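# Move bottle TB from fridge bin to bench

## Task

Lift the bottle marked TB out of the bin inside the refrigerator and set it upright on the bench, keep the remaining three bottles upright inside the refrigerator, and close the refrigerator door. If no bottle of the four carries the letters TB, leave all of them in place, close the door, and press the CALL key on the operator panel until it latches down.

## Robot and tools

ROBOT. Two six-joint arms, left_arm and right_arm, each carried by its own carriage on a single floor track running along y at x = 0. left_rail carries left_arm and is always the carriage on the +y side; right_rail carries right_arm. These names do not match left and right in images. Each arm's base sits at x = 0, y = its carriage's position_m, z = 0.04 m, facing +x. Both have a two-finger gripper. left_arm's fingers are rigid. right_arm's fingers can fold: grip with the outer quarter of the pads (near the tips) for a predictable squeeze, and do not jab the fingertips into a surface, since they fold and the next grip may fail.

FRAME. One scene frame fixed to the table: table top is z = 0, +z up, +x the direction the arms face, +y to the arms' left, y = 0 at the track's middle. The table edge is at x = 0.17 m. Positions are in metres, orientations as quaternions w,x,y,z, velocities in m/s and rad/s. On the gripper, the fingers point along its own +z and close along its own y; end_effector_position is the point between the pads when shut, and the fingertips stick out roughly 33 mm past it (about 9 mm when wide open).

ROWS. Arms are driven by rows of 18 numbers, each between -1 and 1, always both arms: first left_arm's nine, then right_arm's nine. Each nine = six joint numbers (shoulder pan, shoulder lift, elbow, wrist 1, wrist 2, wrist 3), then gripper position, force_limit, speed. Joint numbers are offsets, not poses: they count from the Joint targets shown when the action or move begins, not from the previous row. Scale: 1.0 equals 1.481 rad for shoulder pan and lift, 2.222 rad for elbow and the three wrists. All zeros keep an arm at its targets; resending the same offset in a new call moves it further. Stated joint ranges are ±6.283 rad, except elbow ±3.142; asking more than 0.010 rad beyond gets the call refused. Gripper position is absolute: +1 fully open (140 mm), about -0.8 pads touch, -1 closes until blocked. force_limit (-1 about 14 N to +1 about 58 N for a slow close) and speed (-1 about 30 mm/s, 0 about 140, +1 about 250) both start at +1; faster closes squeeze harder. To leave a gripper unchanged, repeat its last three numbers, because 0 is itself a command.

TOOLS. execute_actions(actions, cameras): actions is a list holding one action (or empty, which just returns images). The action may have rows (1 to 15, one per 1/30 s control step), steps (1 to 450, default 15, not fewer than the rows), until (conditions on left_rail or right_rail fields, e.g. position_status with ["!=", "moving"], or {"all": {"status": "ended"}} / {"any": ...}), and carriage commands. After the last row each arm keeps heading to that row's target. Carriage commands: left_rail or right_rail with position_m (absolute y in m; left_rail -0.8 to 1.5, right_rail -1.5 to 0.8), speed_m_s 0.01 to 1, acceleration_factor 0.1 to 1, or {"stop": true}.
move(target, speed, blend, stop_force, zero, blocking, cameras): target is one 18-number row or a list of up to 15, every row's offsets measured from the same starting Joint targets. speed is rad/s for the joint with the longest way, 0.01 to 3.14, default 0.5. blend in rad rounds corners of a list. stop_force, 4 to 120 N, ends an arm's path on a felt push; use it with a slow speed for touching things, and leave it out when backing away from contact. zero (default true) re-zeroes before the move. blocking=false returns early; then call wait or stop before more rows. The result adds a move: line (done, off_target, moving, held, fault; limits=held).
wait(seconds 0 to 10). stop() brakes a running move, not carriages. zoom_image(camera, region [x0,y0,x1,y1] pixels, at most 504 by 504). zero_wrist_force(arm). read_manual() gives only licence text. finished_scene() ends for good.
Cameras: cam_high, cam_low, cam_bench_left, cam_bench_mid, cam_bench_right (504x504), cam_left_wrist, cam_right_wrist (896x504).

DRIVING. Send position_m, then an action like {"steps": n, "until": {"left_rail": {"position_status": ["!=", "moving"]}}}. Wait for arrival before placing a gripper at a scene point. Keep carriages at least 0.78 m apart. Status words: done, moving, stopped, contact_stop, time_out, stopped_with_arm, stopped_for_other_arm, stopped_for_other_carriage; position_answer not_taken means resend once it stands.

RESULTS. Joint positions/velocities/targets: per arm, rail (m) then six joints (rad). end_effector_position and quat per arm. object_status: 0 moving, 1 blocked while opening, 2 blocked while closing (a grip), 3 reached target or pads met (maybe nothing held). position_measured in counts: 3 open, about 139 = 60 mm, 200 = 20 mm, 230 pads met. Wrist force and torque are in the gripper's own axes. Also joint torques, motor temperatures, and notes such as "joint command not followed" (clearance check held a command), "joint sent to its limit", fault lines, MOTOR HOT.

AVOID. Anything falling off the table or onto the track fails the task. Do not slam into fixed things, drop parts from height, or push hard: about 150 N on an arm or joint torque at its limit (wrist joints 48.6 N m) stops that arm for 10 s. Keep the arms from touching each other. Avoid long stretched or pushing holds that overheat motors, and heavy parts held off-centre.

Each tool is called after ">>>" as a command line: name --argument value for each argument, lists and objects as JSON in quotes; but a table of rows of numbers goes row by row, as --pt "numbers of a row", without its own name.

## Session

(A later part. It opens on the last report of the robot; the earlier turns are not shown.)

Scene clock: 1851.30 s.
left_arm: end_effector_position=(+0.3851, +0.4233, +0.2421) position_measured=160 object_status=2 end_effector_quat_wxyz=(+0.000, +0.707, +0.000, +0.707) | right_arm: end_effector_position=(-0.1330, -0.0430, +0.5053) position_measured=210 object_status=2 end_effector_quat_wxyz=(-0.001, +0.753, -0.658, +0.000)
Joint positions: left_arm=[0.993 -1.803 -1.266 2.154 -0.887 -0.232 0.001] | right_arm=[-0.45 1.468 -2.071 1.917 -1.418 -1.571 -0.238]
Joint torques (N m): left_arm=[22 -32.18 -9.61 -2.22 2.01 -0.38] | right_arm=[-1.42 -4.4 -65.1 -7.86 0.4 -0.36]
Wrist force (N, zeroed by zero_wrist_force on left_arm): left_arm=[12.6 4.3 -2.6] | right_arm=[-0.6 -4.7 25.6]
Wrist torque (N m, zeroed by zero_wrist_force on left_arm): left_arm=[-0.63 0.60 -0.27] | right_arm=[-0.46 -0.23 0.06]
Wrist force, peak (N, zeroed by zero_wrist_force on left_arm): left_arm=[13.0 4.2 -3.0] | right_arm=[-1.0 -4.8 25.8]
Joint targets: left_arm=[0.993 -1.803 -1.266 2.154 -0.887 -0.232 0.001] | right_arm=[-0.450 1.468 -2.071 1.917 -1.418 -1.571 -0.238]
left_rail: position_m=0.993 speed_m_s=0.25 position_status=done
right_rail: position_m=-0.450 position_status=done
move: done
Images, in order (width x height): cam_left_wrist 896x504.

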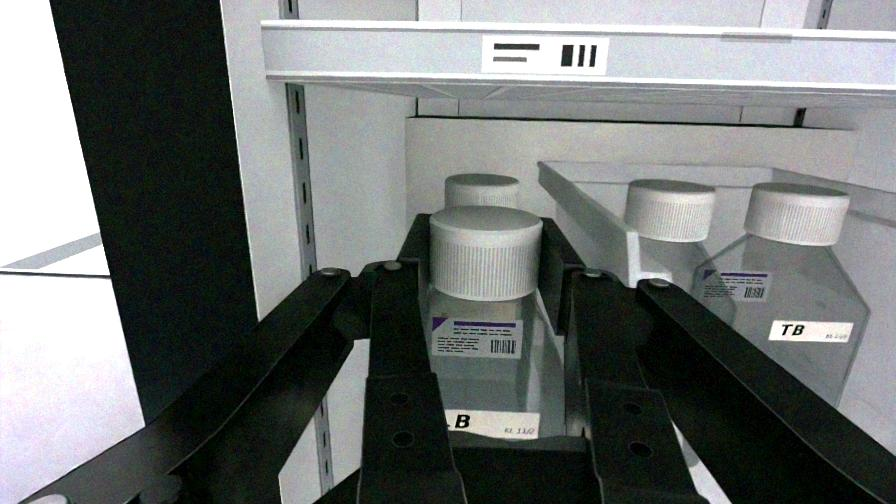

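>>> execute_actions --actions '[{"rows":[[0,0,0,0,0,0,-0.12,0,-1,0,0,0,0,0,0,-1,0,-1]],"steps":30}]' --cameras '["cam_left_wrist"]'

Scene clock: 1854.73 s.
left_arm: end_effector_position=(+0.3851, +0.4234, +0.2420) position_measured=144 object_status=3 end_effector_quat_wxyz=(-0.001, +0.707, +0.000, +0.707) | right_arm: end_effector_position=(-0.1330, -0.0430, +0.5053) position_measured=210 object_status=2 end_effector_quat_wxyz=(-0.001, +0.753, -0.658, +0.000)
Joint positions: left_arm=[0.993 -1.803 -1.266 2.154 -0.887 -0.232 0.001] | right_arm=[-0.45 1.468 -2.071 1.917 -1.418 -1.571 -0.238]
Joint torques (N m): left_arm=[8.72 -64.62 -40.48 1.51 2.01 -0.88] | right_arm=[-2.21 -4.78 -65.29 -7.94 0.63 -0.22]
Wrist force (N, zeroed by zero_wrist_force on left_arm): left_arm=[-1.6 -0.7 1.2] | right_arm=[-0.7 -3.9 20.4]
Wrist torque (N m, zeroed by zero_wrist_force on left_arm): left_arm=[-0.57 0.13 -0.08] | right_arm=[-0.43 -0.18 0.07]
Wrist force, peak (N, zeroed by zero_wrist_force on left_arm): left_arm=[13.2 4.5 -2.4] | right_arm=[-0.8 -4.8 25.9]
Joint targets: left_arm=[0.993 -1.803 -1.266 2.154 -0.887 -0.232 0.001] | right_arm=[-0.450 1.468 -2.071 1.917 -1.418 -1.571 -0.238]
left_rail: position_m=0.993 speed_m_s=0.25 position_status=done
right_rail: position_m=-0.450 position_status=done
Images, in order (width x height): cam_left_wrist 896x504.

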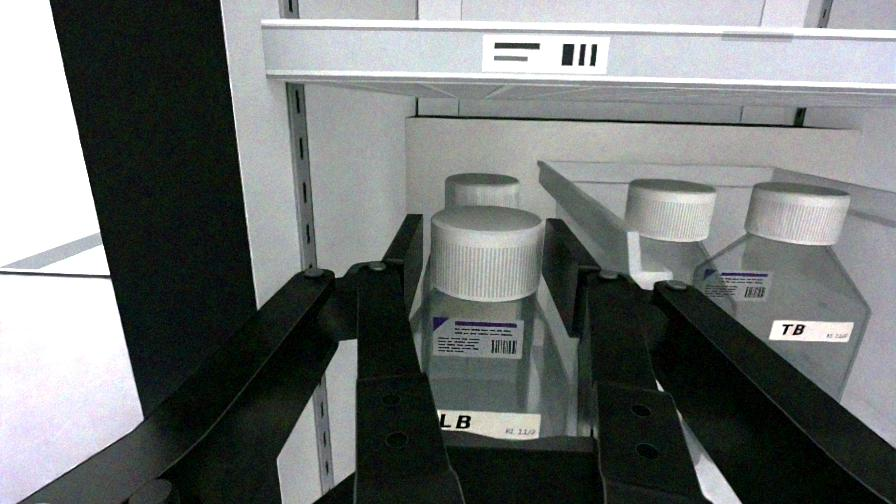

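>>> move --pt "-0.0479 -0.0016 0.0014 -0.0008 -0.0319 0 -0.12 0 -1 0 0 0 0 0 0 -1 0 -1" --pt "-0.1401 0.0028 -0.0029 0.0006 -0.0934 0 -0.12 0 -1 0 0 0 0 0 0 -1 0 -1" --speed 0.15 --blend '[0.005,0]'

>>> execute_actions --actions '[{"left_rail":{"position_m":0.83,"speed_m_s":0.25,"acceleration_factor":0.3},"steps":90,"until":{"left_rail":{"position_status":["!=","moving"]}}}]' --cameras '["cam_left_wrist"]'

>>> zoom_image --camera "cam_left_wrist" --region '[330, 120, 630, 340]'

Scene clock: 1909.73 s.
left_arm: end_effector_position=(+0.2653, +0.4232, +0.2420) position_measured=144 object_status=3 end_effector_quat_wxyz=(+0.000, +0.707, +0.000, +0.707) | right_arm: end_effector_position=(-0.1330, -0.0430, +0.5053) position_measured=210 object_status=2 end_effector_quat_wxyz=(-0.001, +0.753, -0.658, +0.000)
Joint positions: left_arm=[0.993 -2.01 -1.262 2.148 -0.886 -0.439 0.001] | right_arm=[-0.45 1.468 -2.071 1.917 -1.418 -1.571 -0.238]
Joint torques (N m): left_arm=[-17.98 -41.35 -39.2 3.76 -4.34 -0.94] | right_arm=[-2.75 -6.53 -64.84 -7.96 0.41 -0.55]
Wrist force (N, zeroed by zero_wrist_force on left_arm): left_arm=[-1.7 -0.7 1.6] | right_arm=[-0.6 -3.8 20.2]
Wrist torque (N m, zeroed by zero_wrist_force on left_arm): left_arm=[-0.56 0.14 -0.09] | right_arm=[-0.41 -0.20 0.06]
Wrist force, peak (N, zeroed by zero_wrist_force on left_arm): left_arm=[-2.2 -0.1 1.9] | right_arm=[-1.0 -4.1 20.7]
Joint targets: left_arm=[0.993 -2.010 -1.262 2.148 -0.886 -0.440 0.001] | right_arm=[-0.450 1.468 -2.071 1.917 -1.418 -1.571 -0.238]
left_rail: position_m=0.993 speed_m_s=0.25 position_status=done
right_rail: position_m=-0.450 position_status=done
move: done

Scene clock: 1911.20 s.
left_arm: end_effector_position=(+0.2652, +0.2602, +0.2420) position_measured=144 object_status=3 end_effector_quat_wxyz=(+0.000, +0.707, +0.000, +0.707) | right_arm: end_effector_position=(-0.1330, -0.0430, +0.5053) position_measured=210 object_status=2 end_effector_quat_wxyz=(-0.001, +0.753, -0.658, +0.000)
Joint positions: left_arm=[0.83 -2.01 -1.262 2.148 -0.886 -0.44 0.001] | right_arm=[-0.45 1.468 -2.071 1.917 -1.418 -1.571 -0.238]
Joint torques (N m): left_arm=[-13.56 -50.93 -29.28 1.3 -2.94 -0.99] | right_arm=[-2.24 -5.66 -65.71 -7.92 0.52 -0.42]
Wrist force (N, zeroed by zero_wrist_force on left_arm): left_arm=[-1.9 -0.9 1.8] | right_arm=[-0.8 -3.8 20.1]
Wrist torque (N m, zeroed by zero_wrist_force on left_arm): left_arm=[-0.61 0.18 -0.09] | right_arm=[-0.42 -0.15 0.07]
Wrist force, peak (N, zeroed by zero_wrist_force on left_arm): left_arm=[-2.0 -1.7 1.5] | right_arm=[-1.0 -4.1 20.7]
Joint targets: left_arm=[0.830 -2.010 -1.262 2.148 -0.886 -0.440 0.001] | right_arm=[-0.450 1.468 -2.071 1.917 -1.418 -1.571 -0.238]
Tool commands: left_gripper/position=-0.12 left_gripper/force_limit=+0.0 left_gripper/speed=-1.0 right_gripper/position=-1.0 right_gripper/force_limit=+0.0 right_gripper/speed=-1.0
left_rail: position_m=0.830 speed_m_s=0.25 position_status=done
right_rail: position_m=-0.450 position_status=done
Images, in order (width x height): cam_left_wrist 896x504.

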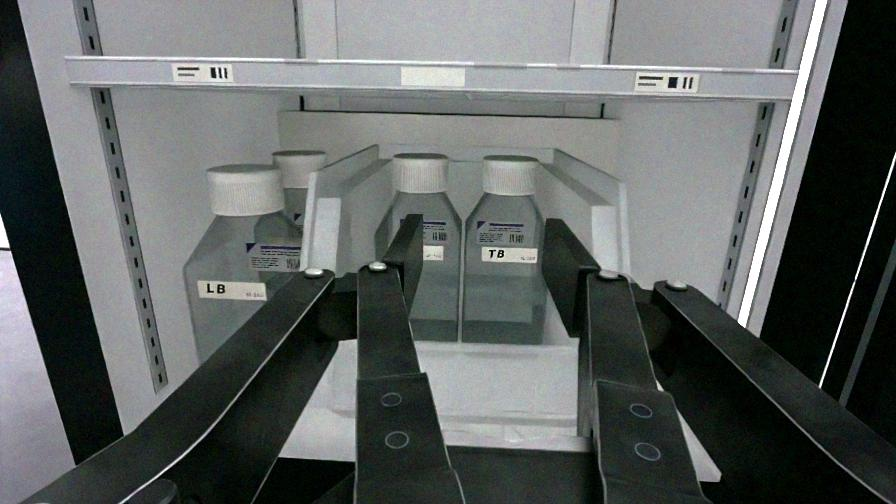

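Scaled by 1.680.

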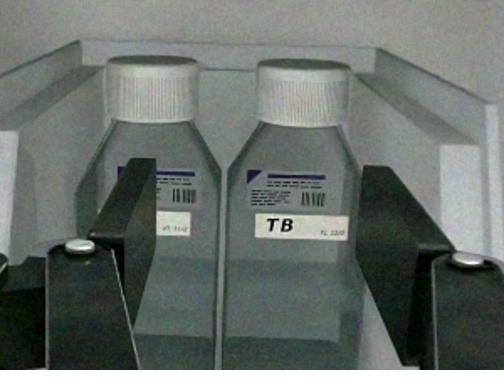

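>>> execute_actions --actions '[{"left_rail":{"position_m":0.87},"steps":45,"until":{"left_rail":{"position_status":["!=","moving"]}}}]'

>>> move --pt "0.0762 -0.0446 0.0316 -0.0019 0.1451 0 -0.12 0 -1 0 0 0 0 0 0 -1 0 -1" --speed 0.25 --cameras '["cam_left_wrist"]'

>>> zoom_image --camera "cam_left_wrist" --region '[330, 120, 630, 340]'

Scene clock: 1947.37 s.
left_arm: end_effector_position=(+0.2652, +0.3002, +0.2420) position_measured=144 object_status=3 end_effector_quat_wxyz=(+0.000, +0.707, +0.000, +0.707) | right_arm: end_effector_position=(-0.1330, -0.0430, +0.5053) position_measured=210 object_status=2 end_effector_quat_wxyz=(-0.001, +0.753, -0.658, +0.000)
Joint positions: left_arm=[0.87 -2.01 -1.262 2.148 -0.886 -0.44 0.001] | right_arm=[-0.45 1.468 -2.071 1.917 -1.418 -1.571 -0.238]
Joint torques (N m): left_arm=[15.02 -68.28 -21.96 0.09 2.96 -0.83] | right_arm=[-3.39 -4.63 -65.74 -7.76 0.3 -0.69]
Wrist force (N, zeroed by zero_wrist_force on left_arm): left_arm=[-1.1 -0.6 1.4] | right_arm=[-1.3 -4.1 20.5]
Wrist torque (N m, zeroed by zero_wrist_force on left_arm): left_arm=[-0.56 0.01 -0.09] | right_arm=[-0.48 -0.06 0.07]
Wrist force, peak (N, zeroed by zero_wrist_force on left_arm): left_arm=[-2.3 -1.9 2.0] | right_arm=[-0.7 -3.8 20.8]
Joint targets: left_arm=[0.870 -2.010 -1.262 2.148 -0.886 -0.440 0.001] | right_arm=[-0.450 1.468 -2.071 1.917 -1.418 -1.571 -0.238]
Tool commands: left_gripper/position=-0.12 left_gripper/force_limit=+0.0 left_gripper/speed=-1.0 right_gripper/position=-1.0 right_gripper/force_limit=+0.0 right_gripper/speed=-1.0
left_rail: position_m=0.870 speed_m_s=0.25 position_status=done
right_rail: position_m=-0.450 position_status=done

Scene clock: 1949.27 s.
left_arm: end_effector_position=(+0.3355, +0.2631, +0.2516) position_measured=144 object_status=3 end_effector_quat_wxyz=(+0.074, +0.703, -0.074, +0.703) | right_arm: end_effector_position=(-0.1330, -0.0430, +0.5053) position_measured=210 object_status=2 end_effector_quat_wxyz=(-0.001, +0.753, -0.658, +0.000)
Joint positions: left_arm=[0.87 -1.897 -1.328 2.218 -0.89 -0.117 0.001] | right_arm=[-0.45 1.468 -2.071 1.917 -1.418 -1.571 -0.238]
Joint torques (N m): left_arm=[19.22 -69.78 -17.63 -1.81 3.89 -0.46] | right_arm=[-4.19 -6.44 -65.43 -7.69 0.27 -0.81]
Wrist force (N, zeroed by zero_wrist_force on left_arm): left_arm=[-1.9 -0.4 1.7] | right_arm=[-0.8 -4.0 20.0]
Wrist torque (N m, zeroed by zero_wrist_force on left_arm): left_arm=[-0.46 0.19 -0.10] | right_arm=[-0.46 -0.16 0.07]
Wrist force, peak (N, zeroed by zero_wrist_force on left_arm): left_arm=[-2.0 -1.5 2.0] | right_arm=[-0.5 -3.9 20.7]
Joint targets: left_arm=[0.870 -1.897 -1.328 2.218 -0.890 -0.117 0.001] | right_arm=[-0.450 1.468 -2.071 1.917 -1.418 -1.571 -0.238]
left_rail: position_m=0.870 speed_m_s=0.25 position_status=done
right_rail: position_m=-0.450 position_status=done
move: done
Images, in order (width x height): cam_left_wrist 896x504.

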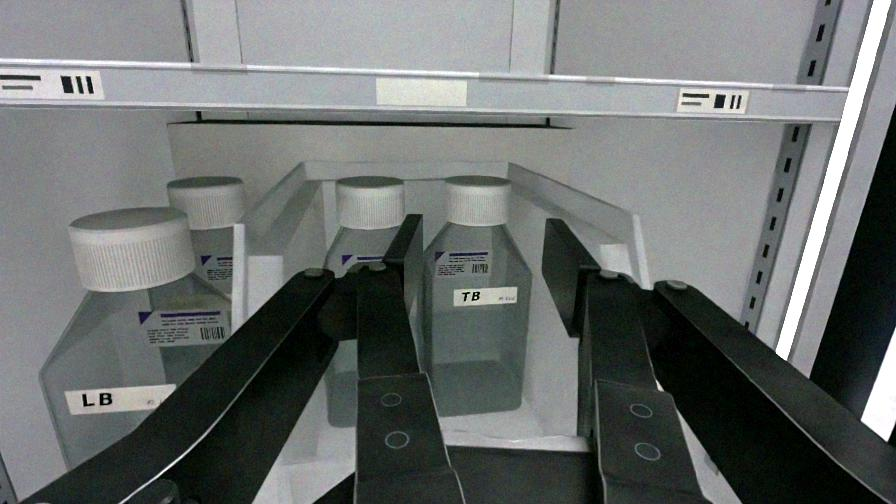

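Scaled by 1.680.

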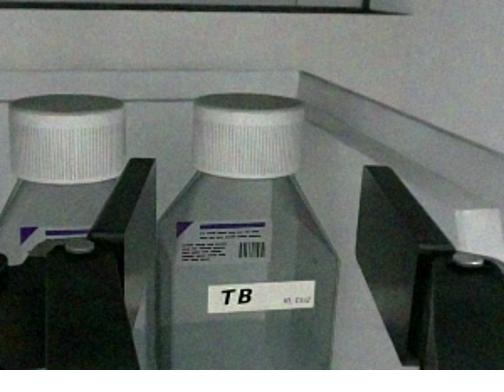

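>>> move --pt "0.1040 0.0204 -0.0195 0.0059 0.0693 0 -0.12 0 -1 0 0 0 0 0 0 -1 0 -1" --pt "0.1903 0.0454 -0.0440 0.0138 0.1269 0 -0.12 0 -1 0 0 0 0 0 0 -1 0 -1" --speed 0.12 --blend '[0.01,0]' --stop_force 9 --cameras '["cam_left_wrist"]'

>>> zoom_image --camera "cam_left_wrist" --region '[330, 150, 680, 400]'

Scene clock: 1961.80 s.
left_arm: end_effector_position=(+0.4822, +0.2319, +0.2516) position_measured=144 object_status=3 end_effector_quat_wxyz=(+0.074, +0.703, -0.074, +0.703) | right_arm: end_effector_position=(-0.1330, -0.0430, +0.5053) position_measured=210 object_status=2 end_effector_quat_wxyz=(-0.001, +0.753, -0.658, +0.000)
Joint positions: left_arm=[0.87 -1.615 -1.261 2.12 -0.86 0.165 0.001] | right_arm=[-0.45 1.468 -2.071 1.917 -1.418 -1.571 -0.238]
Joint torques (N m): left_arm=[20.89 -45.51 -41.66 1.49 4.38 -0.93] | right_arm=[-5.03 -5.95 -65.36 -7.56 0.34 -1.01]
Wrist force (N, zeroed by zero_wrist_force on left_arm): left_arm=[-1.9 -2.3 0.3] | right_arm=[-0.7 -3.8 20.3]
Wrist torque (N m, zeroed by zero_wrist_force on left_arm): left_arm=[-0.73 0.17 -0.10] | right_arm=[-0.36 -0.17 0.07]
Wrist force, peak (N, zeroed by zero_wrist_force on left_arm): left_arm=[-2.6 -1.1 1.9] | right_arm=[-0.9 -4.0 20.8]
Joint targets: left_arm=[0.870 -1.615 -1.261 2.120 -0.860 0.165 0.001] | right_arm=[-0.450 1.468 -2.071 1.917 -1.418 -1.571 -0.238]
left_rail: position_m=0.870 speed_m_s=0.25 position_status=done
right_rail: position_m=-0.450 position_status=done
move: done
Images, in order (width x height): cam_left_wrist 896x504.

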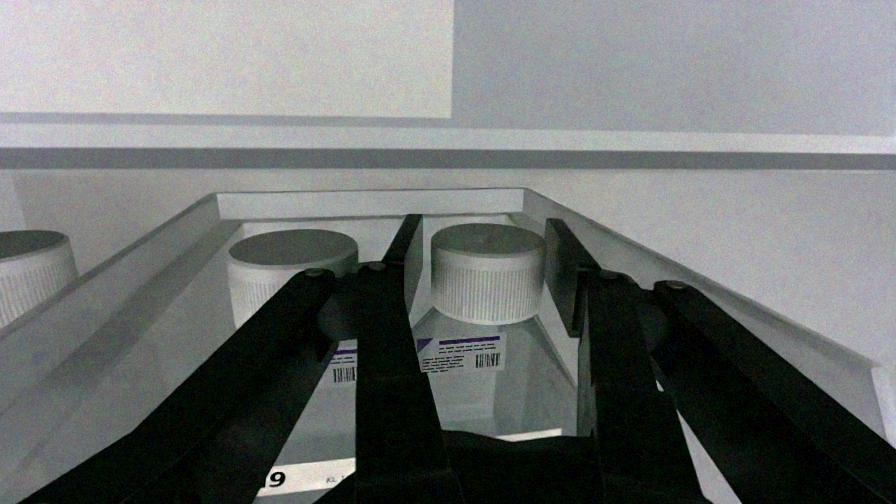

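Scaled by 1.440.

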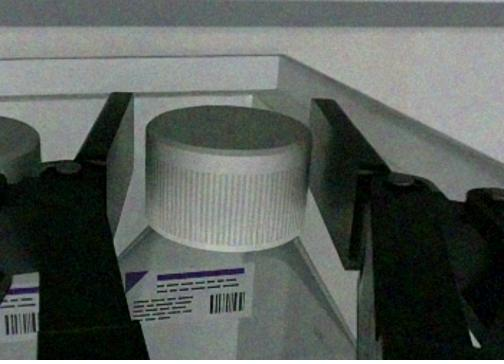

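>>> execute_actions --actions '[{"rows":[[0,0,0,0,0,0,-1,0,-1,0,0,0,0,0,0,-1,0,-1]],"steps":50}]'

>>> move --target '[0,-0.0078,-0.0019,0.0070,0,0,-1,0,-1,0,0,0,0,0,0,-1,0,-1]' --speed 0.03 --cameras '["cam_left_wrist"]'

Scene clock: 1994.83 s.
left_arm: end_effector_position=(+0.4822, +0.2319, +0.2516) position_measured=160 object_status=2 end_effector_quat_wxyz=(+0.074, +0.703, -0.074, +0.703) | right_arm: end_effector_position=(-0.1330, -0.0430, +0.5053) position_measured=210 object_status=2 end_effector_quat_wxyz=(-0.001, +0.753, -0.658, +0.000)
Joint positions: left_arm=[0.87 -1.615 -1.261 2.12 -0.86 0.165 0.001] | right_arm=[-0.45 1.468 -2.071 1.917 -1.418 -1.571 -0.238]
Joint torques (N m): left_arm=[19.95 -57.12 -32.89 1.29 -1.08 -1.07] | right_arm=[-4.32 -5.16 -65.86 -7.56 -0.07 -0.95]
Wrist force (N, zeroed by zero_wrist_force on left_arm): left_arm=[-4.9 -0.7 1.0] | right_arm=[-1.1 -4.1 19.1]
Wrist torque (N m, zeroed by zero_wrist_force on left_arm): left_arm=[-0.55 0.17 -0.07] | right_arm=[-0.48 -0.08 0.07]
Wrist force, peak (N, zeroed by zero_wrist_force on left_arm): left_arm=[-5.0 -1.2 1.7] | right_arm=[-1.0 -3.8 20.8]
Joint targets: left_arm=[0.870 -1.615 -1.261 2.120 -0.860 0.165 0.001] | right_arm=[-0.450 1.468 -2.071 1.917 -1.418 -1.571 -0.238]
left_rail: position_m=0.870 speed_m_s=0.25 position_status=done
right_rail: position_m=-0.450 position_status=done

Scene clock: 1995.67 s.
left_arm: end_effector_position=(+0.4822, +0.2319, +0.2595) position_measured=160 object_status=2 end_effector_quat_wxyz=(+0.074, +0.703, -0.074, +0.703) | right_arm: end_effector_position=(-0.1330, -0.0430, +0.5053) position_measured=210 object_status=2 end_effector_quat_wxyz=(-0.001, +0.753, -0.658, +0.000)
Joint positions: left_arm=[0.87 -1.615 -1.272 2.116 -0.844 0.165 0.001] | right_arm=[-0.45 1.468 -2.071 1.917 -1.418 -1.571 -0.238]
Joint torques (N m): left_arm=[20.92 -80.15 -43.36 1.47 -2.53 -0.71] | right_arm=[-4.64 -5.7 -65.16 -7.6 -0.17 -1.02]
Wrist force (N, zeroed by zero_wrist_force on left_arm): left_arm=[-5.6 -1.2 1.6] | right_arm=[-0.9 -3.6 18.2]
Wrist torque (N m, zeroed by zero_wrist_force on left_arm): left_arm=[-0.66 0.16 -0.10] | right_arm=[-0.38 -0.12 0.06]
Wrist force, peak (N, zeroed by zero_wrist_force on left_arm): left_arm=[-5.7 -1.3 1.1] | right_arm=[-1.1 -4.0 19.5]
Joint targets: left_arm=[0.870 -1.615 -1.273 2.116 -0.844 0.165 0.001] | right_arm=[-0.450 1.468 -2.071 1.917 -1.418 -1.571 -0.238]
left_rail: position_m=0.870 speed_m_s=0.25 position_status=done
right_rail: position_m=-0.450 position_status=done
move: done
Images, in order (width x height): cam_left_wrist 896x504.

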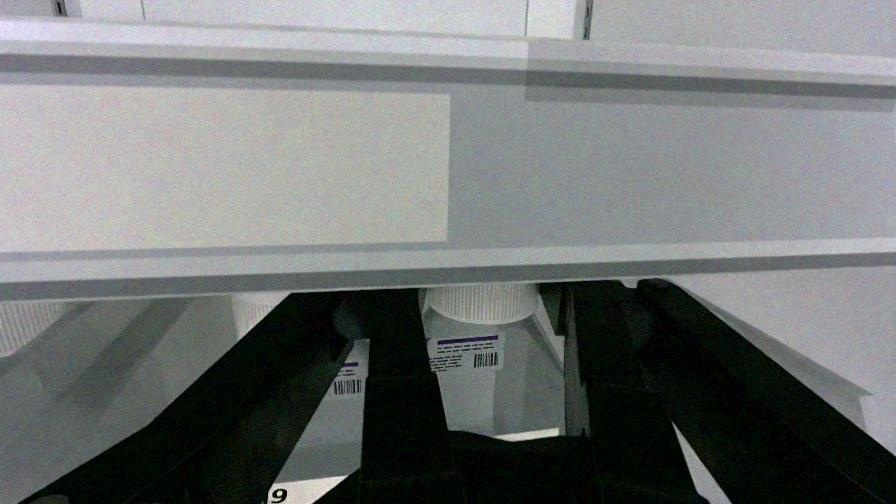

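>>> move --pt "-0.0511 -0.0092 0.0090 -0.0028 -0.0340 0 -1 0 -1 0 0 0 0 0 0 -1 0 -1" --pt "-0.1023 -0.0149 0.0145 -0.0046 -0.0682 0 -1 0 -1 0 0 0 0 0 0 -1 0 -1" --pt "-0.1262 -0.0135 0.0132 -0.0042 -0.1784 0 -1 0 -1 0 0 0 0 0 0 -1 0 -1" --speed 0.1 --blend '[0.005,0.004,0]' --stop_force 15 --cameras '["cam_left_wrist"]'

Scene clock: 2013.23 s.
left_arm: end_effector_position=(+0.3852, +0.3002, +0.2595) position_measured=160 object_status=2 end_effector_quat_wxyz=(+0.000, +0.707, +0.000, +0.707) | right_arm: end_effector_position=(-0.1330, -0.0430, +0.5053) position_measured=210 object_status=2 end_effector_quat_wxyz=(-0.001, +0.753, -0.658, +0.000)
Joint positions: left_arm=[0.87 -1.802 -1.293 2.145 -0.853 -0.232 0.001] | right_arm=[-0.45 1.468 -2.071 1.917 -1.418 -1.571 -0.238]
Joint torques (N m): left_arm=[-14.85 -41.71 -40.2 3.19 -4.39 -0.99] | right_arm=[-5.39 -4.65 -65.09 -7.33 -0.35 -0.84]
Wrist force (N, zeroed by zero_wrist_force on left_arm): left_arm=[-5.2 -0.1 2.1] | right_arm=[-0.6 -3.8 19.3]
Wrist torque (N m, zeroed by zero_wrist_force on left_arm): left_arm=[-0.56 0.39 -0.14] | right_arm=[-0.47 -0.20 0.06]
Wrist force, peak (N, zeroed by zero_wrist_force on left_arm): left_arm=[-6.2 -0.6 1.8] | right_arm=[-0.9 -4.0 19.5]
Joint targets: left_arm=[0.870 -1.802 -1.293 2.145 -0.853 -0.232 0.001] | right_arm=[-0.450 1.468 -2.071 1.917 -1.418 -1.571 -0.238]
left_rail: position_m=0.870 speed_m_s=0.25 position_status=done
right_rail: position_m=-0.450 position_status=done
move: done
Images, in order (width x height): cam_left_wrist 896x504.

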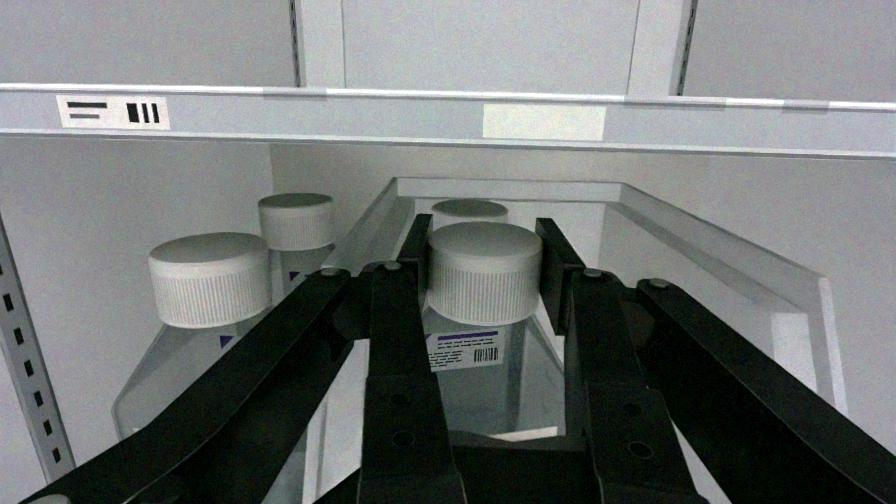

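>>> execute_actions --actions '[{"left_rail":{"position_m":0.82,"speed_m_s":0.1,"acceleration_factor":0.2},"steps":90,"until":{"left_rail":{"position_status":["!=","moving"]}}}]'

>>> move --pt "-0.0342 -0.0019 0.0012 0 -0.0228 0 -1 0 -1 0 0 0 0 0 0 -1 0 -1" --pt "-0.0527 -0.0181 -0.0028 0.0149 -0.0351 0 -1 0 -1 0 0 0 0 0 0 -1 0 -1" --pt "-0.0739 -0.0231 -0.0046 0.0200 -0.0493 0 -1 0 -1 0 0 0 0 0 0 -1 0 -1" --speed 0.05 --blend '[0.004,0.004,0]' --stop_force 22 --cameras '["cam_left_wrist"]'

Scene clock: 2078.47 s.
left_arm: end_effector_position=(+0.3852, +0.2502, +0.2595) position_measured=160 object_status=2 end_effector_quat_wxyz=(+0.000, +0.707, +0.000, +0.707) | right_arm: end_effector_position=(-0.1330, -0.0430, +0.5053) position_measured=210 object_status=2 end_effector_quat_wxyz=(-0.001, +0.753, -0.658, +0.000)
Joint positions: left_arm=[0.82 -1.802 -1.293 2.145 -0.853 -0.232 0.001] | right_arm=[-0.45 1.468 -2.071 1.917 -1.418 -1.571 -0.238]
Joint torques (N m): left_arm=[-16.5 -45.67 -40.01 -0.84 -0.59 -0.94] | right_arm=[-8.44 -3.16 -64.93 -7.17 -0.34 -0.63]
Wrist force (N, zeroed by zero_wrist_force on left_arm): left_arm=[-5.0 -0.9 2.1] | right_arm=[-0.8 -3.8 19.3]
Wrist torque (N m, zeroed by zero_wrist_force on left_arm): left_arm=[-0.52 0.34 0.03] | right_arm=[-0.47 -0.15 0.06]
Wrist force, peak (N, zeroed by zero_wrist_force on left_arm): left_arm=[-5.1 -0.3 2.8] | right_arm=[-1.2 -3.6 19.5]
Joint targets: left_arm=[0.820 -1.802 -1.293 2.145 -0.853 -0.232 0.001] | right_arm=[-0.450 1.468 -2.071 1.917 -1.418 -1.571 -0.238]
Tool commands: left_gripper/position=-1.0 left_gripper/force_limit=+0.0 left_gripper/speed=-1.0 right_gripper/position=-1.0 right_gripper/force_limit=+0.0 right_gripper/speed=-1.0
left_rail: position_m=0.820 speed_m_s=0.10 position_status=done
right_rail: position_m=-0.450 position_status=done

Scene clock: 2081.83 s.
left_arm: end_effector_position=(+0.3232, +0.2502, +0.2821) position_measured=160 object_status=2 end_effector_quat_wxyz=(+0.000, +0.707, +0.000, +0.707) | right_arm: end_effector_position=(-0.1330, -0.0430, +0.5053) position_measured=210 object_status=2 end_effector_quat_wxyz=(-0.001, +0.753, -0.658, +0.000)
Joint positions: left_arm=[0.82 -1.912 -1.327 2.135 -0.809 -0.341 0.001] | right_arm=[-0.45 1.468 -2.071 1.917 -1.418 -1.571 -0.238]
Joint torques (N m): left_arm=[-15.45 -76.01 -44.39 3.24 -4.59 -0.47] | right_arm=[-7.65 -4.15 -65.23 -7.42 -0.33 -0.66]
Wrist force (N, zeroed by zero_wrist_force on left_arm): left_arm=[-5.2 -1.1 3.0] | right_arm=[-0.9 -3.4 18.4]
Wrist torque (N m, zeroed by zero_wrist_force on left_arm): left_arm=[-0.64 0.10 -0.10] | right_arm=[-0.41 -0.13 0.06]
Wrist force, peak (N, zeroed by zero_wrist_force on left_arm): left_arm=[-6.2 -0.9 3.0] | right_arm=[-0.6 -3.5 20.4]
Joint targets: left_arm=[0.820 -1.912 -1.327 2.135 -0.809 -0.341 0.001] | right_arm=[-0.450 1.468 -2.071 1.917 -1.418 -1.571 -0.238]
left_rail: position_m=0.820 speed_m_s=0.10 position_status=done
right_rail: position_m=-0.450 position_status=done
move: done
Images, in order (width x height): cam_left_wrist 896x504.

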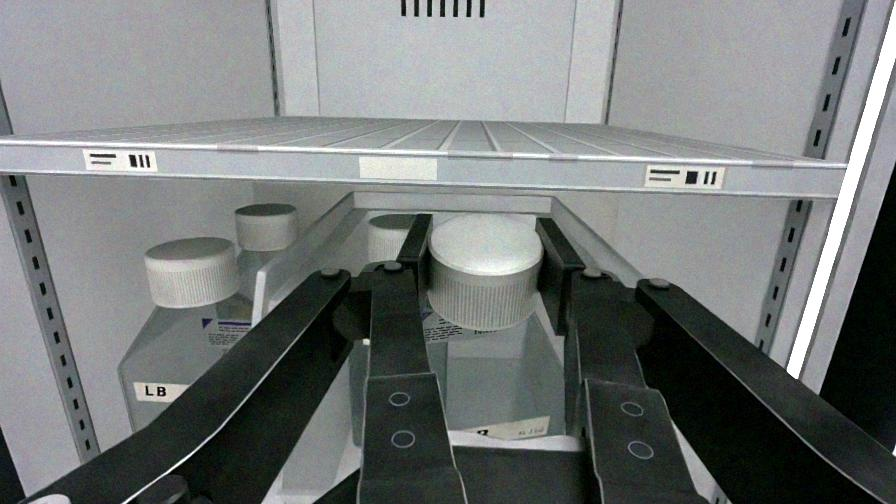

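>>> move --pt "-0.0111 -0.0011 -0.0007 0.0015 -0.0074 0 -1 0 -1 0 0 0 0 0 0 -1 0 -1" --pt "-0.0297 -0.0066 -0.0036 0.0080 -0.0198 0 -1 0 -1 0 0 0 0 0 0 -1 0 -1" --pt "-0.0416 -0.0290 -0.0123 0.0316 -0.0277 0 -1 0 -1 0 0 0 0 0 0 -1 0 -1" --pt "-0.0642 -0.0559 -0.0264 0.0636 -0.0428 0 -1 0 -1 0 0 0 0 0 0 -1 0 -1" --speed 0.06 --blend '[0.004,0.004,0.004,0]' --stop_force 22 --cameras '["cam_left_wrist"]'

Scene clock: 2094.13 s.
left_arm: end_effector_position=(+0.2672, +0.2502, +0.3520) position_measured=160 object_status=2 end_effector_quat_wxyz=(+0.000, +0.707, +0.000, +0.707) | right_arm: end_effector_position=(-0.1330, -0.0430, +0.5053) position_measured=210 object_status=2 end_effector_quat_wxyz=(-0.001, +0.753, -0.658, +0.000)
Joint positions: left_arm=[0.82 -2.007 -1.41 2.076 -0.668 -0.436 0.001] | right_arm=[-0.45 1.468 -2.071 1.917 -1.418 -1.571 -0.238]
Joint torques (N m): left_arm=[-20.2 -70.37 -47.04 3.75 -4.34 -0.85] | right_arm=[-8.23 -4.56 -64.74 -7.38 -0.63 -0.73]
Wrist force (N, zeroed by zero_wrist_force on left_arm): left_arm=[-5.8 -0.9 0.9] | right_arm=[-0.9 -3.7 18.7]
Wrist torque (N m, zeroed by zero_wrist_force on left_arm): left_arm=[-0.64 0.10 -0.04] | right_arm=[-0.41 -0.13 0.07]
Wrist force, peak (N, zeroed by zero_wrist_force on left_arm): left_arm=[-6.4 -1.1 3.8] | right_arm=[-1.0 -4.2 19.0]
Joint targets: left_arm=[0.820 -2.007 -1.410 2.076 -0.668 -0.436 0.001] | right_arm=[-0.450 1.468 -2.071 1.917 -1.418 -1.571 -0.238]
left_rail: position_m=0.820 speed_m_s=0.10 position_status=done
right_rail: position_m=-0.450 position_status=done
move: done
Images, in order (width x height): cam_left_wrist 896x504.

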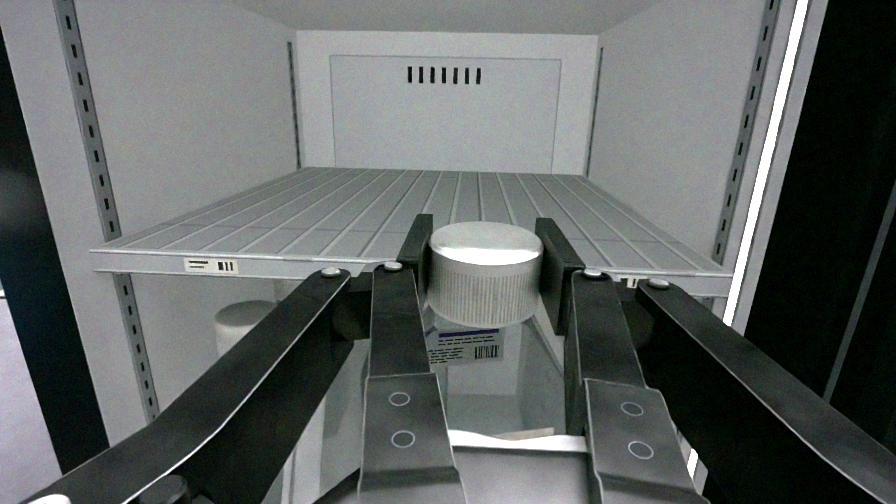

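>>> move --target '[-0.0721,0.0128,-0.0105,0.0020,-0.0480,0,-1,0,-1,0,0,0,0,0,0,-1,0,-1]' --speed 0.15

>>> execute_actions --actions '[{"left_rail":{"position_m":1.42,"speed_m_s":0.35,"acceleration_factor":0.2},"steps":150,"until":{"left_rail":{"position_status":["!=","moving"]}}}]'

>>> move --pt "0.2041 -0.0163 0.0133 -0.0025 0.1360 0 -1 0 -1 0 0 0 0 0 0 -1 0 -1" --pt "0.2041 0.0753 0.0440 -0.0942 0.1360 0 -1 0 -1 0 0 0 0 0 0 -1 0 -1" --speed 0.15 --blend '[0.02,0]' --cameras '["cam_left_wrist","cam_bench_left"]'

Scene clock: 2122.70 s.
left_arm: end_effector_position=(+0.2004, +0.2501, +0.3520) position_measured=160 object_status=2 end_effector_quat_wxyz=(+0.000, +0.707, +0.000, +0.707) end_effector_velocity=(-0.002, +0.000, +0.000) end_effector_angular_velocity=(+0.000, +0.000, +0.001) | right_arm: end_effector_position=(-0.1330, -0.0430, +0.5053) position_measured=210 object_status=2 end_effector_quat_wxyz=(-0.001, +0.753, -0.658, +0.000)
Joint positions: left_arm=[0.82 -2.113 -1.391 2.053 -0.663 -0.543 0.001] | right_arm=[-0.45 1.468 -2.071 1.917 -1.418 -1.571 -0.238]
Joint velocities: left_arm=[0 -0.004 0.001 -0.002 0 -0.005 0] | right_arm=[within noise]
Joint torques (N m): left_arm=[-14.84 -39.8 -46.62 4.6 -4.37 -0.86] | right_arm=[-8.71 -4.99 -65.05 -7.04 -0.8 -0.17]
Wrist force (N, zeroed by zero_wrist_force on left_arm): left_arm=[-5.5 -1.0 1.2] | right_arm=[-0.8 -3.8 18.8]
Wrist torque (N m, zeroed by zero_wrist_force on left_arm): left_arm=[-0.60 0.08 -0.06] | right_arm=[-0.42 -0.16 0.07]
Wrist force, peak (N, zeroed by zero_wrist_force on left_arm): left_arm=[-6.7 -1.3 1.5] | right_arm=[-0.9 -3.9 19.1]
Joint targets: left_arm=[0.820 -2.114 -1.391 2.053 -0.663 -0.543 0.001] | right_arm=[-0.450 1.468 -2.071 1.917 -1.418 -1.571 -0.238]
left_rail: position_m=0.820 speed_m_s=0.10 position_status=done
right_rail: position_m=-0.450 position_status=done
move: done

Scene clock: 2125.83 s.
left_arm: end_effector_position=(+0.2001, +0.8501, +0.3520) position_measured=160 object_status=2 end_effector_quat_wxyz=(+0.000, +0.707, +0.000, +0.707) | right_arm: end_effector_position=(-0.1330, -0.0430, +0.5053) position_measured=210 object_status=2 end_effector_quat_wxyz=(-0.001, +0.753, -0.658, +0.000)
Joint positions: left_arm=[1.42 -2.114 -1.391 2.053 -0.663 -0.543 0.001] | right_arm=[-0.45 1.468 -2.071 1.917 -1.418 -1.571 -0.238]
Joint torques (N m): left_arm=[-8.58 -44.44 -36.66 2.09 -0.4 -0.98] | right_arm=[-9.45 -5.43 -64.82 -7.45 -0.85 -0.14]
Wrist force (N, zeroed by zero_wrist_force on left_arm): left_arm=[-5.7 -0.8 1.3] | right_arm=[-0.9 -4.1 18.6]
Wrist torque (N m, zeroed by zero_wrist_force on left_arm): left_arm=[-0.57 0.16 -0.07] | right_arm=[-0.50 -0.12 0.06]
Wrist force, peak (N, zeroed by zero_wrist_force on left_arm): left_arm=[-6.4 -0.5 1.6] | right_arm=[-0.6 -3.5 19.4]
Joint targets: left_arm=[1.420 -2.114 -1.391 2.053 -0.663 -0.543 0.001] | right_arm=[-0.450 1.468 -2.071 1.917 -1.418 -1.571 -0.238]
Tool commands: left_gripper/position=-1.0 left_gripper/force_limit=+0.0 left_gripper/speed=-1.0 right_gripper/position=-1.0 right_gripper/force_limit=+0.0 right_gripper/speed=-1.0
left_rail: position_m=1.420 speed_m_s=0.35 position_status=done
right_rail: position_m=-0.450 position_status=done

Scene clock: 2129.77 s.
left_arm: end_effector_position=(+0.3801, +0.8502, +0.2503) position_measured=160 object_status=2 end_effector_quat_wxyz=(+0.000, +0.707, +0.000, +0.707) | right_arm: end_effector_position=(-0.1330, -0.0430, +0.5053) position_measured=210 object_status=2 end_effector_quat_wxyz=(-0.001, +0.753, -0.658, +0.000)
Joint positions: left_arm=[1.42 -1.811 -1.279 2.151 -0.872 -0.241 0.001] | right_arm=[-0.45 1.468 -2.071 1.917 -1.418 -1.571 -0.238]
Joint torques (N m): left_arm=[20.01 -43 -17.82 -0.53 4.24 -0.91] | right_arm=[-9.11 -5.15 -65.35 -7.26 -0.77 -0.08]
Wrist force (N, zeroed by zero_wrist_force on left_arm): left_arm=[-5.2 -0.8 1.1] | right_arm=[-0.7 -3.7 18.6]
Wrist torque (N m, zeroed by zero_wrist_force on left_arm): left_arm=[-0.61 0.06 -0.08] | right_arm=[-0.40 -0.16 0.06]
Wrist force, peak (N, zeroed by zero_wrist_force on left_arm): left_arm=[-6.4 -0.8 1.9] | right_arm=[-0.8 -3.8 19.1]
Joint targets: left_arm=[1.420 -1.811 -1.279 2.151 -0.872 -0.241 0.001] | right_arm=[-0.450 1.468 -2.071 1.917 -1.418 -1.571 -0.238]
left_rail: position_m=1.420 speed_m_s=0.35 position_status=done
right_rail: position_m=-0.450 position_status=done
move: done
Images, in order (width x height): cam_bench_left 504x504, cam_left_wrist 896x504.

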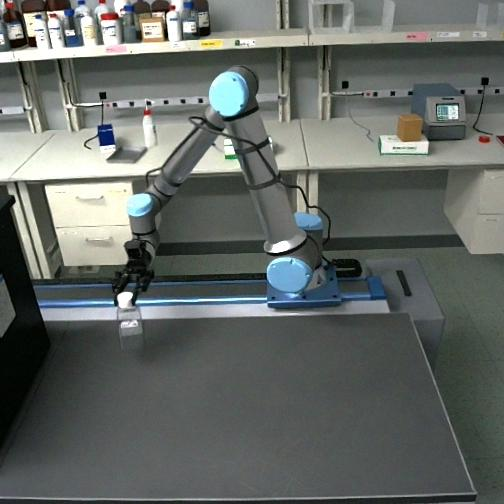

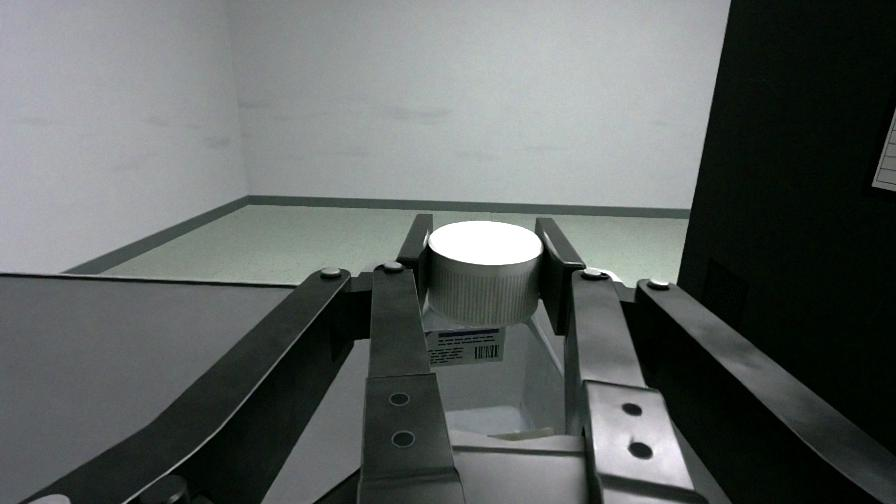

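>>> move --target '[0,0.1220,0.0161,-0.0974,0,0,-1,0,-1,0,0,0,0,0,0,-1,0,-1]' --speed 0.04 --stop_force 5 --cameras '["cam_left_wrist"]'

Scene clock: 2139.17 s.
left_arm: end_effector_position=(+0.3796, +0.8479, +0.1709) position_measured=160 object_status=2 end_effector_quat_wxyz=(+0.000, +0.707, +0.000, +0.707) | right_arm: end_effector_position=(-0.1330, -0.0430, +0.5053) position_measured=210 object_status=2 end_effector_quat_wxyz=(-0.001, +0.753, -0.658, +0.000)
Joint positions: left_arm=[1.42 -1.811 -1.15 2.176 -1.027 -0.241 0.001] | right_arm=[-0.45 1.468 -2.071 1.917 -1.418 -1.571 -0.238]
Joint torques (N m): left_arm=[11.19 -84.87 -34.7 2.48 -2.16 -0.5] | right_arm=[-9.06 -5.75 -64.69 -7.14 -1.12 0.07]
Wrist force (N, zeroed by zero_wrist_force on left_arm): left_arm=[-3.5 -0.6 -0.6] | right_arm=[-1.0 -3.7 19.0]
Wrist torque (N m, zeroed by zero_wrist_force on left_arm): left_arm=[-0.59 -0.34 -0.06] | right_arm=[-0.41 -0.11 0.06]
Wrist force, peak (N, zeroed by zero_wrist_force on left_arm): left_arm=[13.1 2.4 5.0] | right_arm=[-1.1 -4.1 19.1]
Joint targets: left_arm=[1.420 -1.811 -1.150 2.176 -1.027 -0.241 0.001] | right_arm=[-0.450 1.468 -2.071 1.917 -1.418 -1.571 -0.238]
left_rail: position_m=1.420 speed_m_s=0.35 position_status=done
right_rail: position_m=-0.450 position_status=done
move: contact (left_arm); left_arm: the wrist 1 is farthest, 0.061 rad from its target
Images, in order (width x height): cam_left_wrist 896x504.

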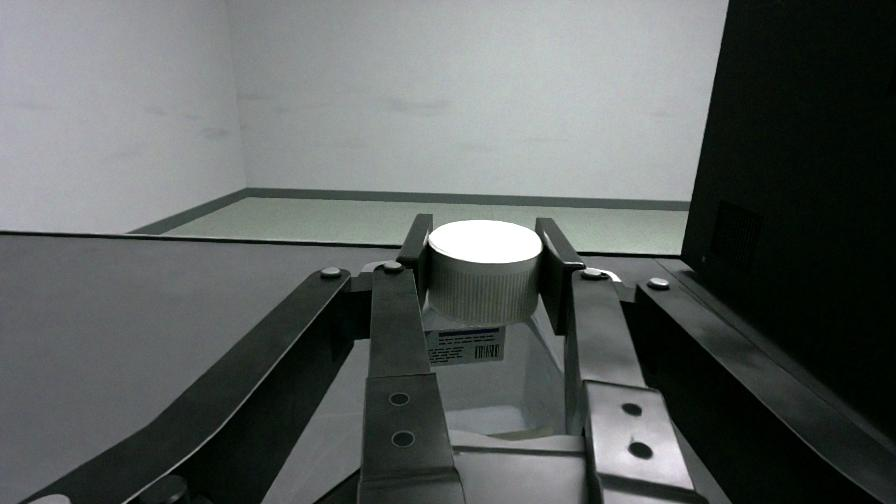

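>>> move --target '[0.0121,0.0022,0.0016,-0.0026,0.0080,0,-1,0,-1,0,0,0,0,0,0,-1,0,-1]' --speed 0.02 --stop_force 30 --cameras '["cam_left_wrist","cam_bench_left"]'

Scene clock: 2151.03 s.
left_arm: end_effector_position=(+0.3902, +0.8504, +0.1682) position_measured=160 object_status=2 end_effector_quat_wxyz=(+0.000, +0.707, +0.000, +0.707) | right_arm: end_effector_position=(-0.1330, -0.0430, +0.5053) position_measured=210 object_status=2 end_effector_quat_wxyz=(-0.001, +0.753, -0.658, +0.000)
Joint positions: left_arm=[1.42 -1.793 -1.146 2.18 -1.033 -0.223 0.001] | right_arm=[-0.45 1.468 -2.071 1.917 -1.418 -1.571 -0.238]
Joint torques (N m): left_arm=[23.96 -38.65 -7.17 -1.78 2.53 -0.36] | right_arm=[-10.57 -3.81 -64.92 -7.33 -1.05 0.32]
Wrist force (N, zeroed by zero_wrist_force on left_arm): left_arm=[13.4 4.0 3.8] | right_arm=[-0.7 -3.9 18.5]
Wrist torque (N m, zeroed by zero_wrist_force on left_arm): left_arm=[-0.53 -0.15 -0.40] | right_arm=[-0.45 -0.16 0.07]
Wrist force, peak (N, zeroed by zero_wrist_force on left_arm): left_arm=[13.9 3.4 3.5] | right_arm=[-0.9 -3.9 19.1]
Joint targets: left_arm=[1.420 -1.793 -1.146 2.180 -1.033 -0.223 0.001] | right_arm=[-0.450 1.468 -2.071 1.917 -1.418 -1.571 -0.238]
left_rail: position_m=1.420 speed_m_s=0.35 position_status=done
right_rail: position_m=-0.450 position_status=done
move: done
Images, in order (width x height): cam_bench_left 504x504, cam_left_wrist 896x504.

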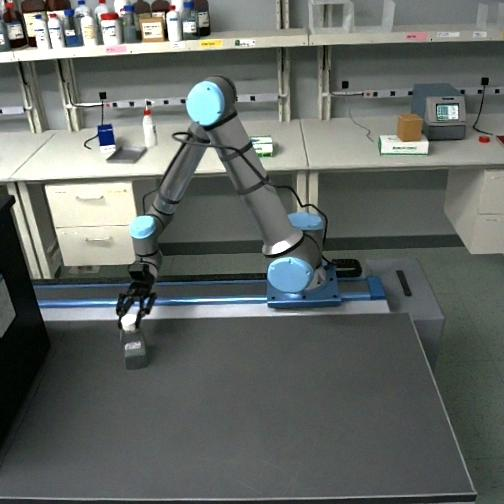

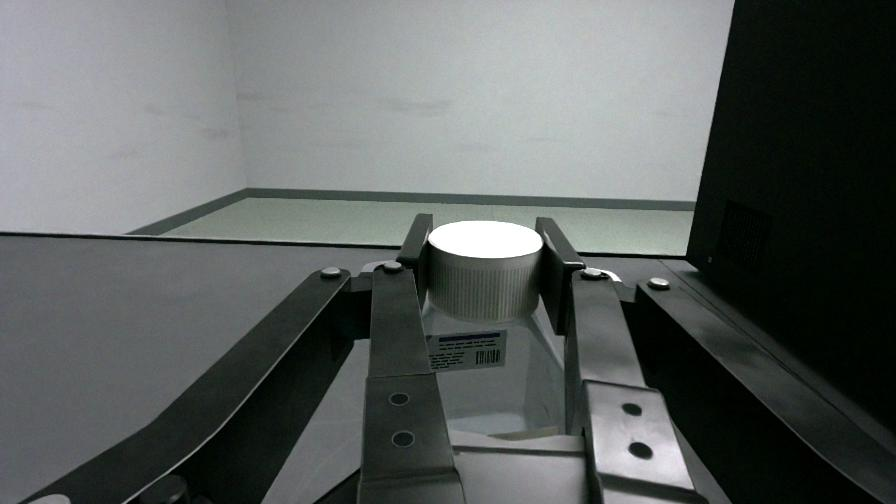

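>>> execute_actions --actions '[{"rows":[[0,0,0,0,0,0,-0.1,0,-1,0,0,0,0,0,0,-1,0,-1]],"steps":30}]' --cameras '["cam_left_wrist","cam_bench_left"]'

Scene clock: 2155.43 s.
left_arm: end_effector_position=(+0.3902, +0.8505, +0.1681) position_measured=141 object_status=3 end_effector_quat_wxyz=(-0.001, +0.707, +0.000, +0.707) | right_arm: end_effector_position=(-0.1330, -0.0430, +0.5053) position_measured=210 object_status=2 end_effector_quat_wxyz=(-0.001, +0.753, -0.658, +0.000)
Joint positions: left_arm=[1.42 -1.793 -1.146 2.18 -1.033 -0.223 0.001] | right_arm=[-0.45 1.468 -2.071 1.917 -1.418 -1.571 -0.238]
Joint torques (N m): left_arm=[17.2 -70.7 -34.14 1.47 1.34 -1.14] | right_arm=[-10.87 -4.55 -64.7 -6.92 -1.38 0.46]
Wrist force (N, zeroed by zero_wrist_force on left_arm): left_arm=[-1.5 -1.8 -0.2] | right_arm=[-1.1 -3.5 18.8]
Wrist torque (N m, zeroed by zero_wrist_force on left_arm): left_arm=[-0.85 0.08 -0.05] | right_arm=[-0.36 -0.07 0.07]
Wrist force, peak (N, zeroed by zero_wrist_force on left_arm): left_arm=[13.7 4.2 3.4] | right_arm=[-1.2 -4.0 19.0]
Joint targets: left_arm=[1.420 -1.793 -1.146 2.180 -1.033 -0.223 0.001] | right_arm=[-0.450 1.468 -2.071 1.917 -1.418 -1.571 -0.238]
left_rail: position_m=1.420 speed_m_s=0.35 position_status=done
right_rail: position_m=-0.450 position_status=done
Images, in order (width x height): cam_bench_left 504x504, cam_left_wrist 896x504.

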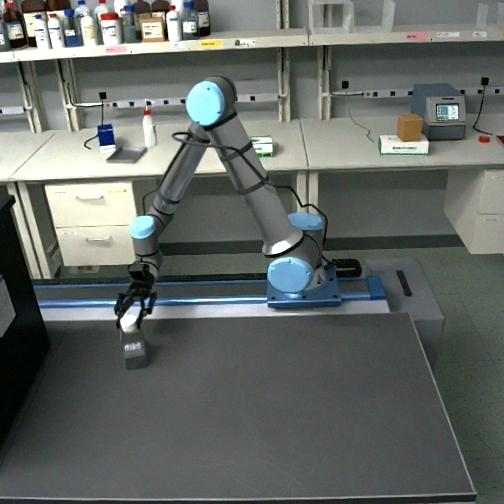

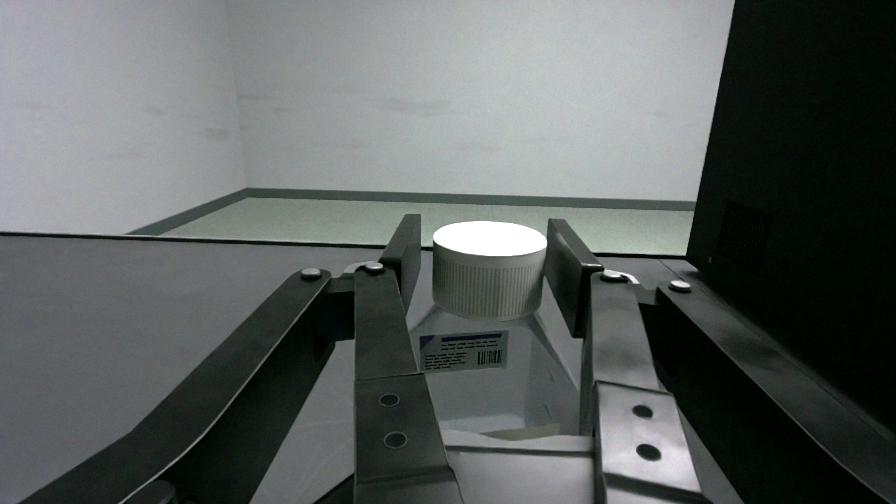

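>>> execute_actions --actions '[{"rows":[[0,0,0,0,0,0,0.3,0,-1,0,0,0,0,0,0,-1,0,-1]],"steps":30}]'

>>> move --pt "-0.0540 -0.0015 0.0019 -0.0009 -0.0360 0 0.3 0 -1 0 0 0 0 0 0 -1 0 -1" --pt "-0.1953 0.0076 -0.0094 0.0044 -0.1302 0 0.3 0 -1 0 0 0 0 0 0 -1 0 -1" --speed 0.15 --blend '[0.01,0]' --cameras '["cam_left_wrist","cam_bench_left"]'

Scene clock: 2173.47 s.
left_arm: end_effector_position=(+0.3902, +0.8504, +0.1682) position_measured=91 object_status=0 end_effector_quat_wxyz=(+0.000, +0.707, +0.000, +0.707) | right_arm: end_effector_position=(-0.1330, -0.0430, +0.5053) position_measured=210 object_status=2 end_effector_quat_wxyz=(-0.001, +0.753, -0.658, +0.000)
Joint positions: left_arm=[1.42 -1.793 -1.146 2.18 -1.033 -0.223 0.001] | right_arm=[-0.45 1.468 -2.071 1.917 -1.418 -1.571 -0.238]
Joint torques (N m): left_arm=[-3.53 -72.6 -33.73 1.95 -4.22 -0.82] | right_arm=[-12.23 -4.95 -64.67 -7.21 -1.48 0.61]
Wrist force (N, zeroed by zero_wrist_force on left_arm): left_arm=[-1.5 -2.1 -0.3] | right_arm=[-0.7 -3.9 18.2]
Wrist torque (N m, zeroed by zero_wrist_force on left_arm): left_arm=[-0.92 0.09 -0.05] | right_arm=[-0.44 -0.18 0.06]
Wrist force, peak (N, zeroed by zero_wrist_force on left_arm): left_arm=[-1.3 -2.9 -0.7] | right_arm=[-1.1 -4.4 19.0]
Joint targets: left_arm=[1.420 -1.793 -1.146 2.180 -1.033 -0.223 0.001] | right_arm=[-0.450 1.468 -2.071 1.917 -1.418 -1.571 -0.238]
left_rail: position_m=1.420 speed_m_s=0.35 position_status=done
right_rail: position_m=-0.450 position_status=done

Scene clock: 2175.93 s.
left_arm: end_effector_position=(+0.2204, +0.8503, +0.1682) position_measured=91 object_status=3 end_effector_quat_wxyz=(-0.001, +0.707, +0.000, +0.707) | right_arm: end_effector_position=(-0.1330, -0.0430, +0.5053) position_measured=210 object_status=2 end_effector_quat_wxyz=(-0.001, +0.753, -0.658, +0.000)
Joint positions: left_arm=[1.42 -2.082 -1.135 2.159 -1.023 -0.512 0.001] | right_arm=[-0.45 1.468 -2.071 1.917 -1.418 -1.571 -0.238]
Joint torques (N m): left_arm=[-16.02 -43.97 -35.11 3.1 -4.16 -0.6] | right_arm=[-11.19 -6.08 -64.45 -7.07 -1.5 0.7]
Wrist force (N, zeroed by zero_wrist_force on left_arm): left_arm=[-1.1 -2.1 -0.1] | right_arm=[-0.5 -3.9 18.6]
Wrist torque (N m, zeroed by zero_wrist_force on left_arm): left_arm=[-0.88 0.03 -0.07] | right_arm=[-0.46 -0.22 0.07]
Wrist force, peak (N, zeroed by zero_wrist_force on left_arm): left_arm=[-0.5 -3.0 -1.0] | right_arm=[-0.5 -4.0 19.2]
Joint targets: left_arm=[1.420 -2.083 -1.135 2.159 -1.023 -0.512 0.001] | right_arm=[-0.450 1.468 -2.071 1.917 -1.418 -1.571 -0.238]
left_rail: position_m=1.420 speed_m_s=0.35 position_status=done
right_rail: position_m=-0.450 position_status=done
move: done
Images, in order (width x height): cam_bench_left 504x504, cam_left_wrist 896x504.

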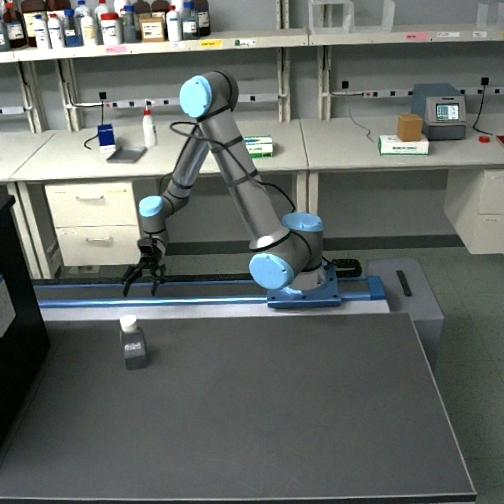

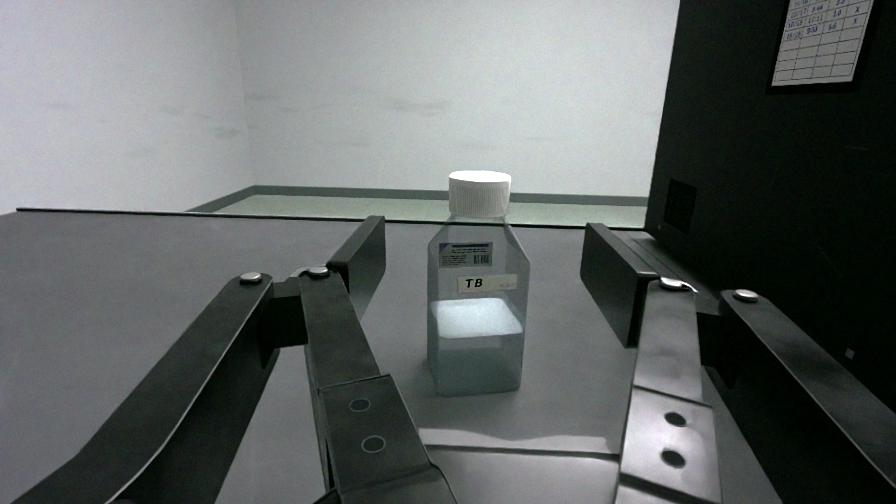

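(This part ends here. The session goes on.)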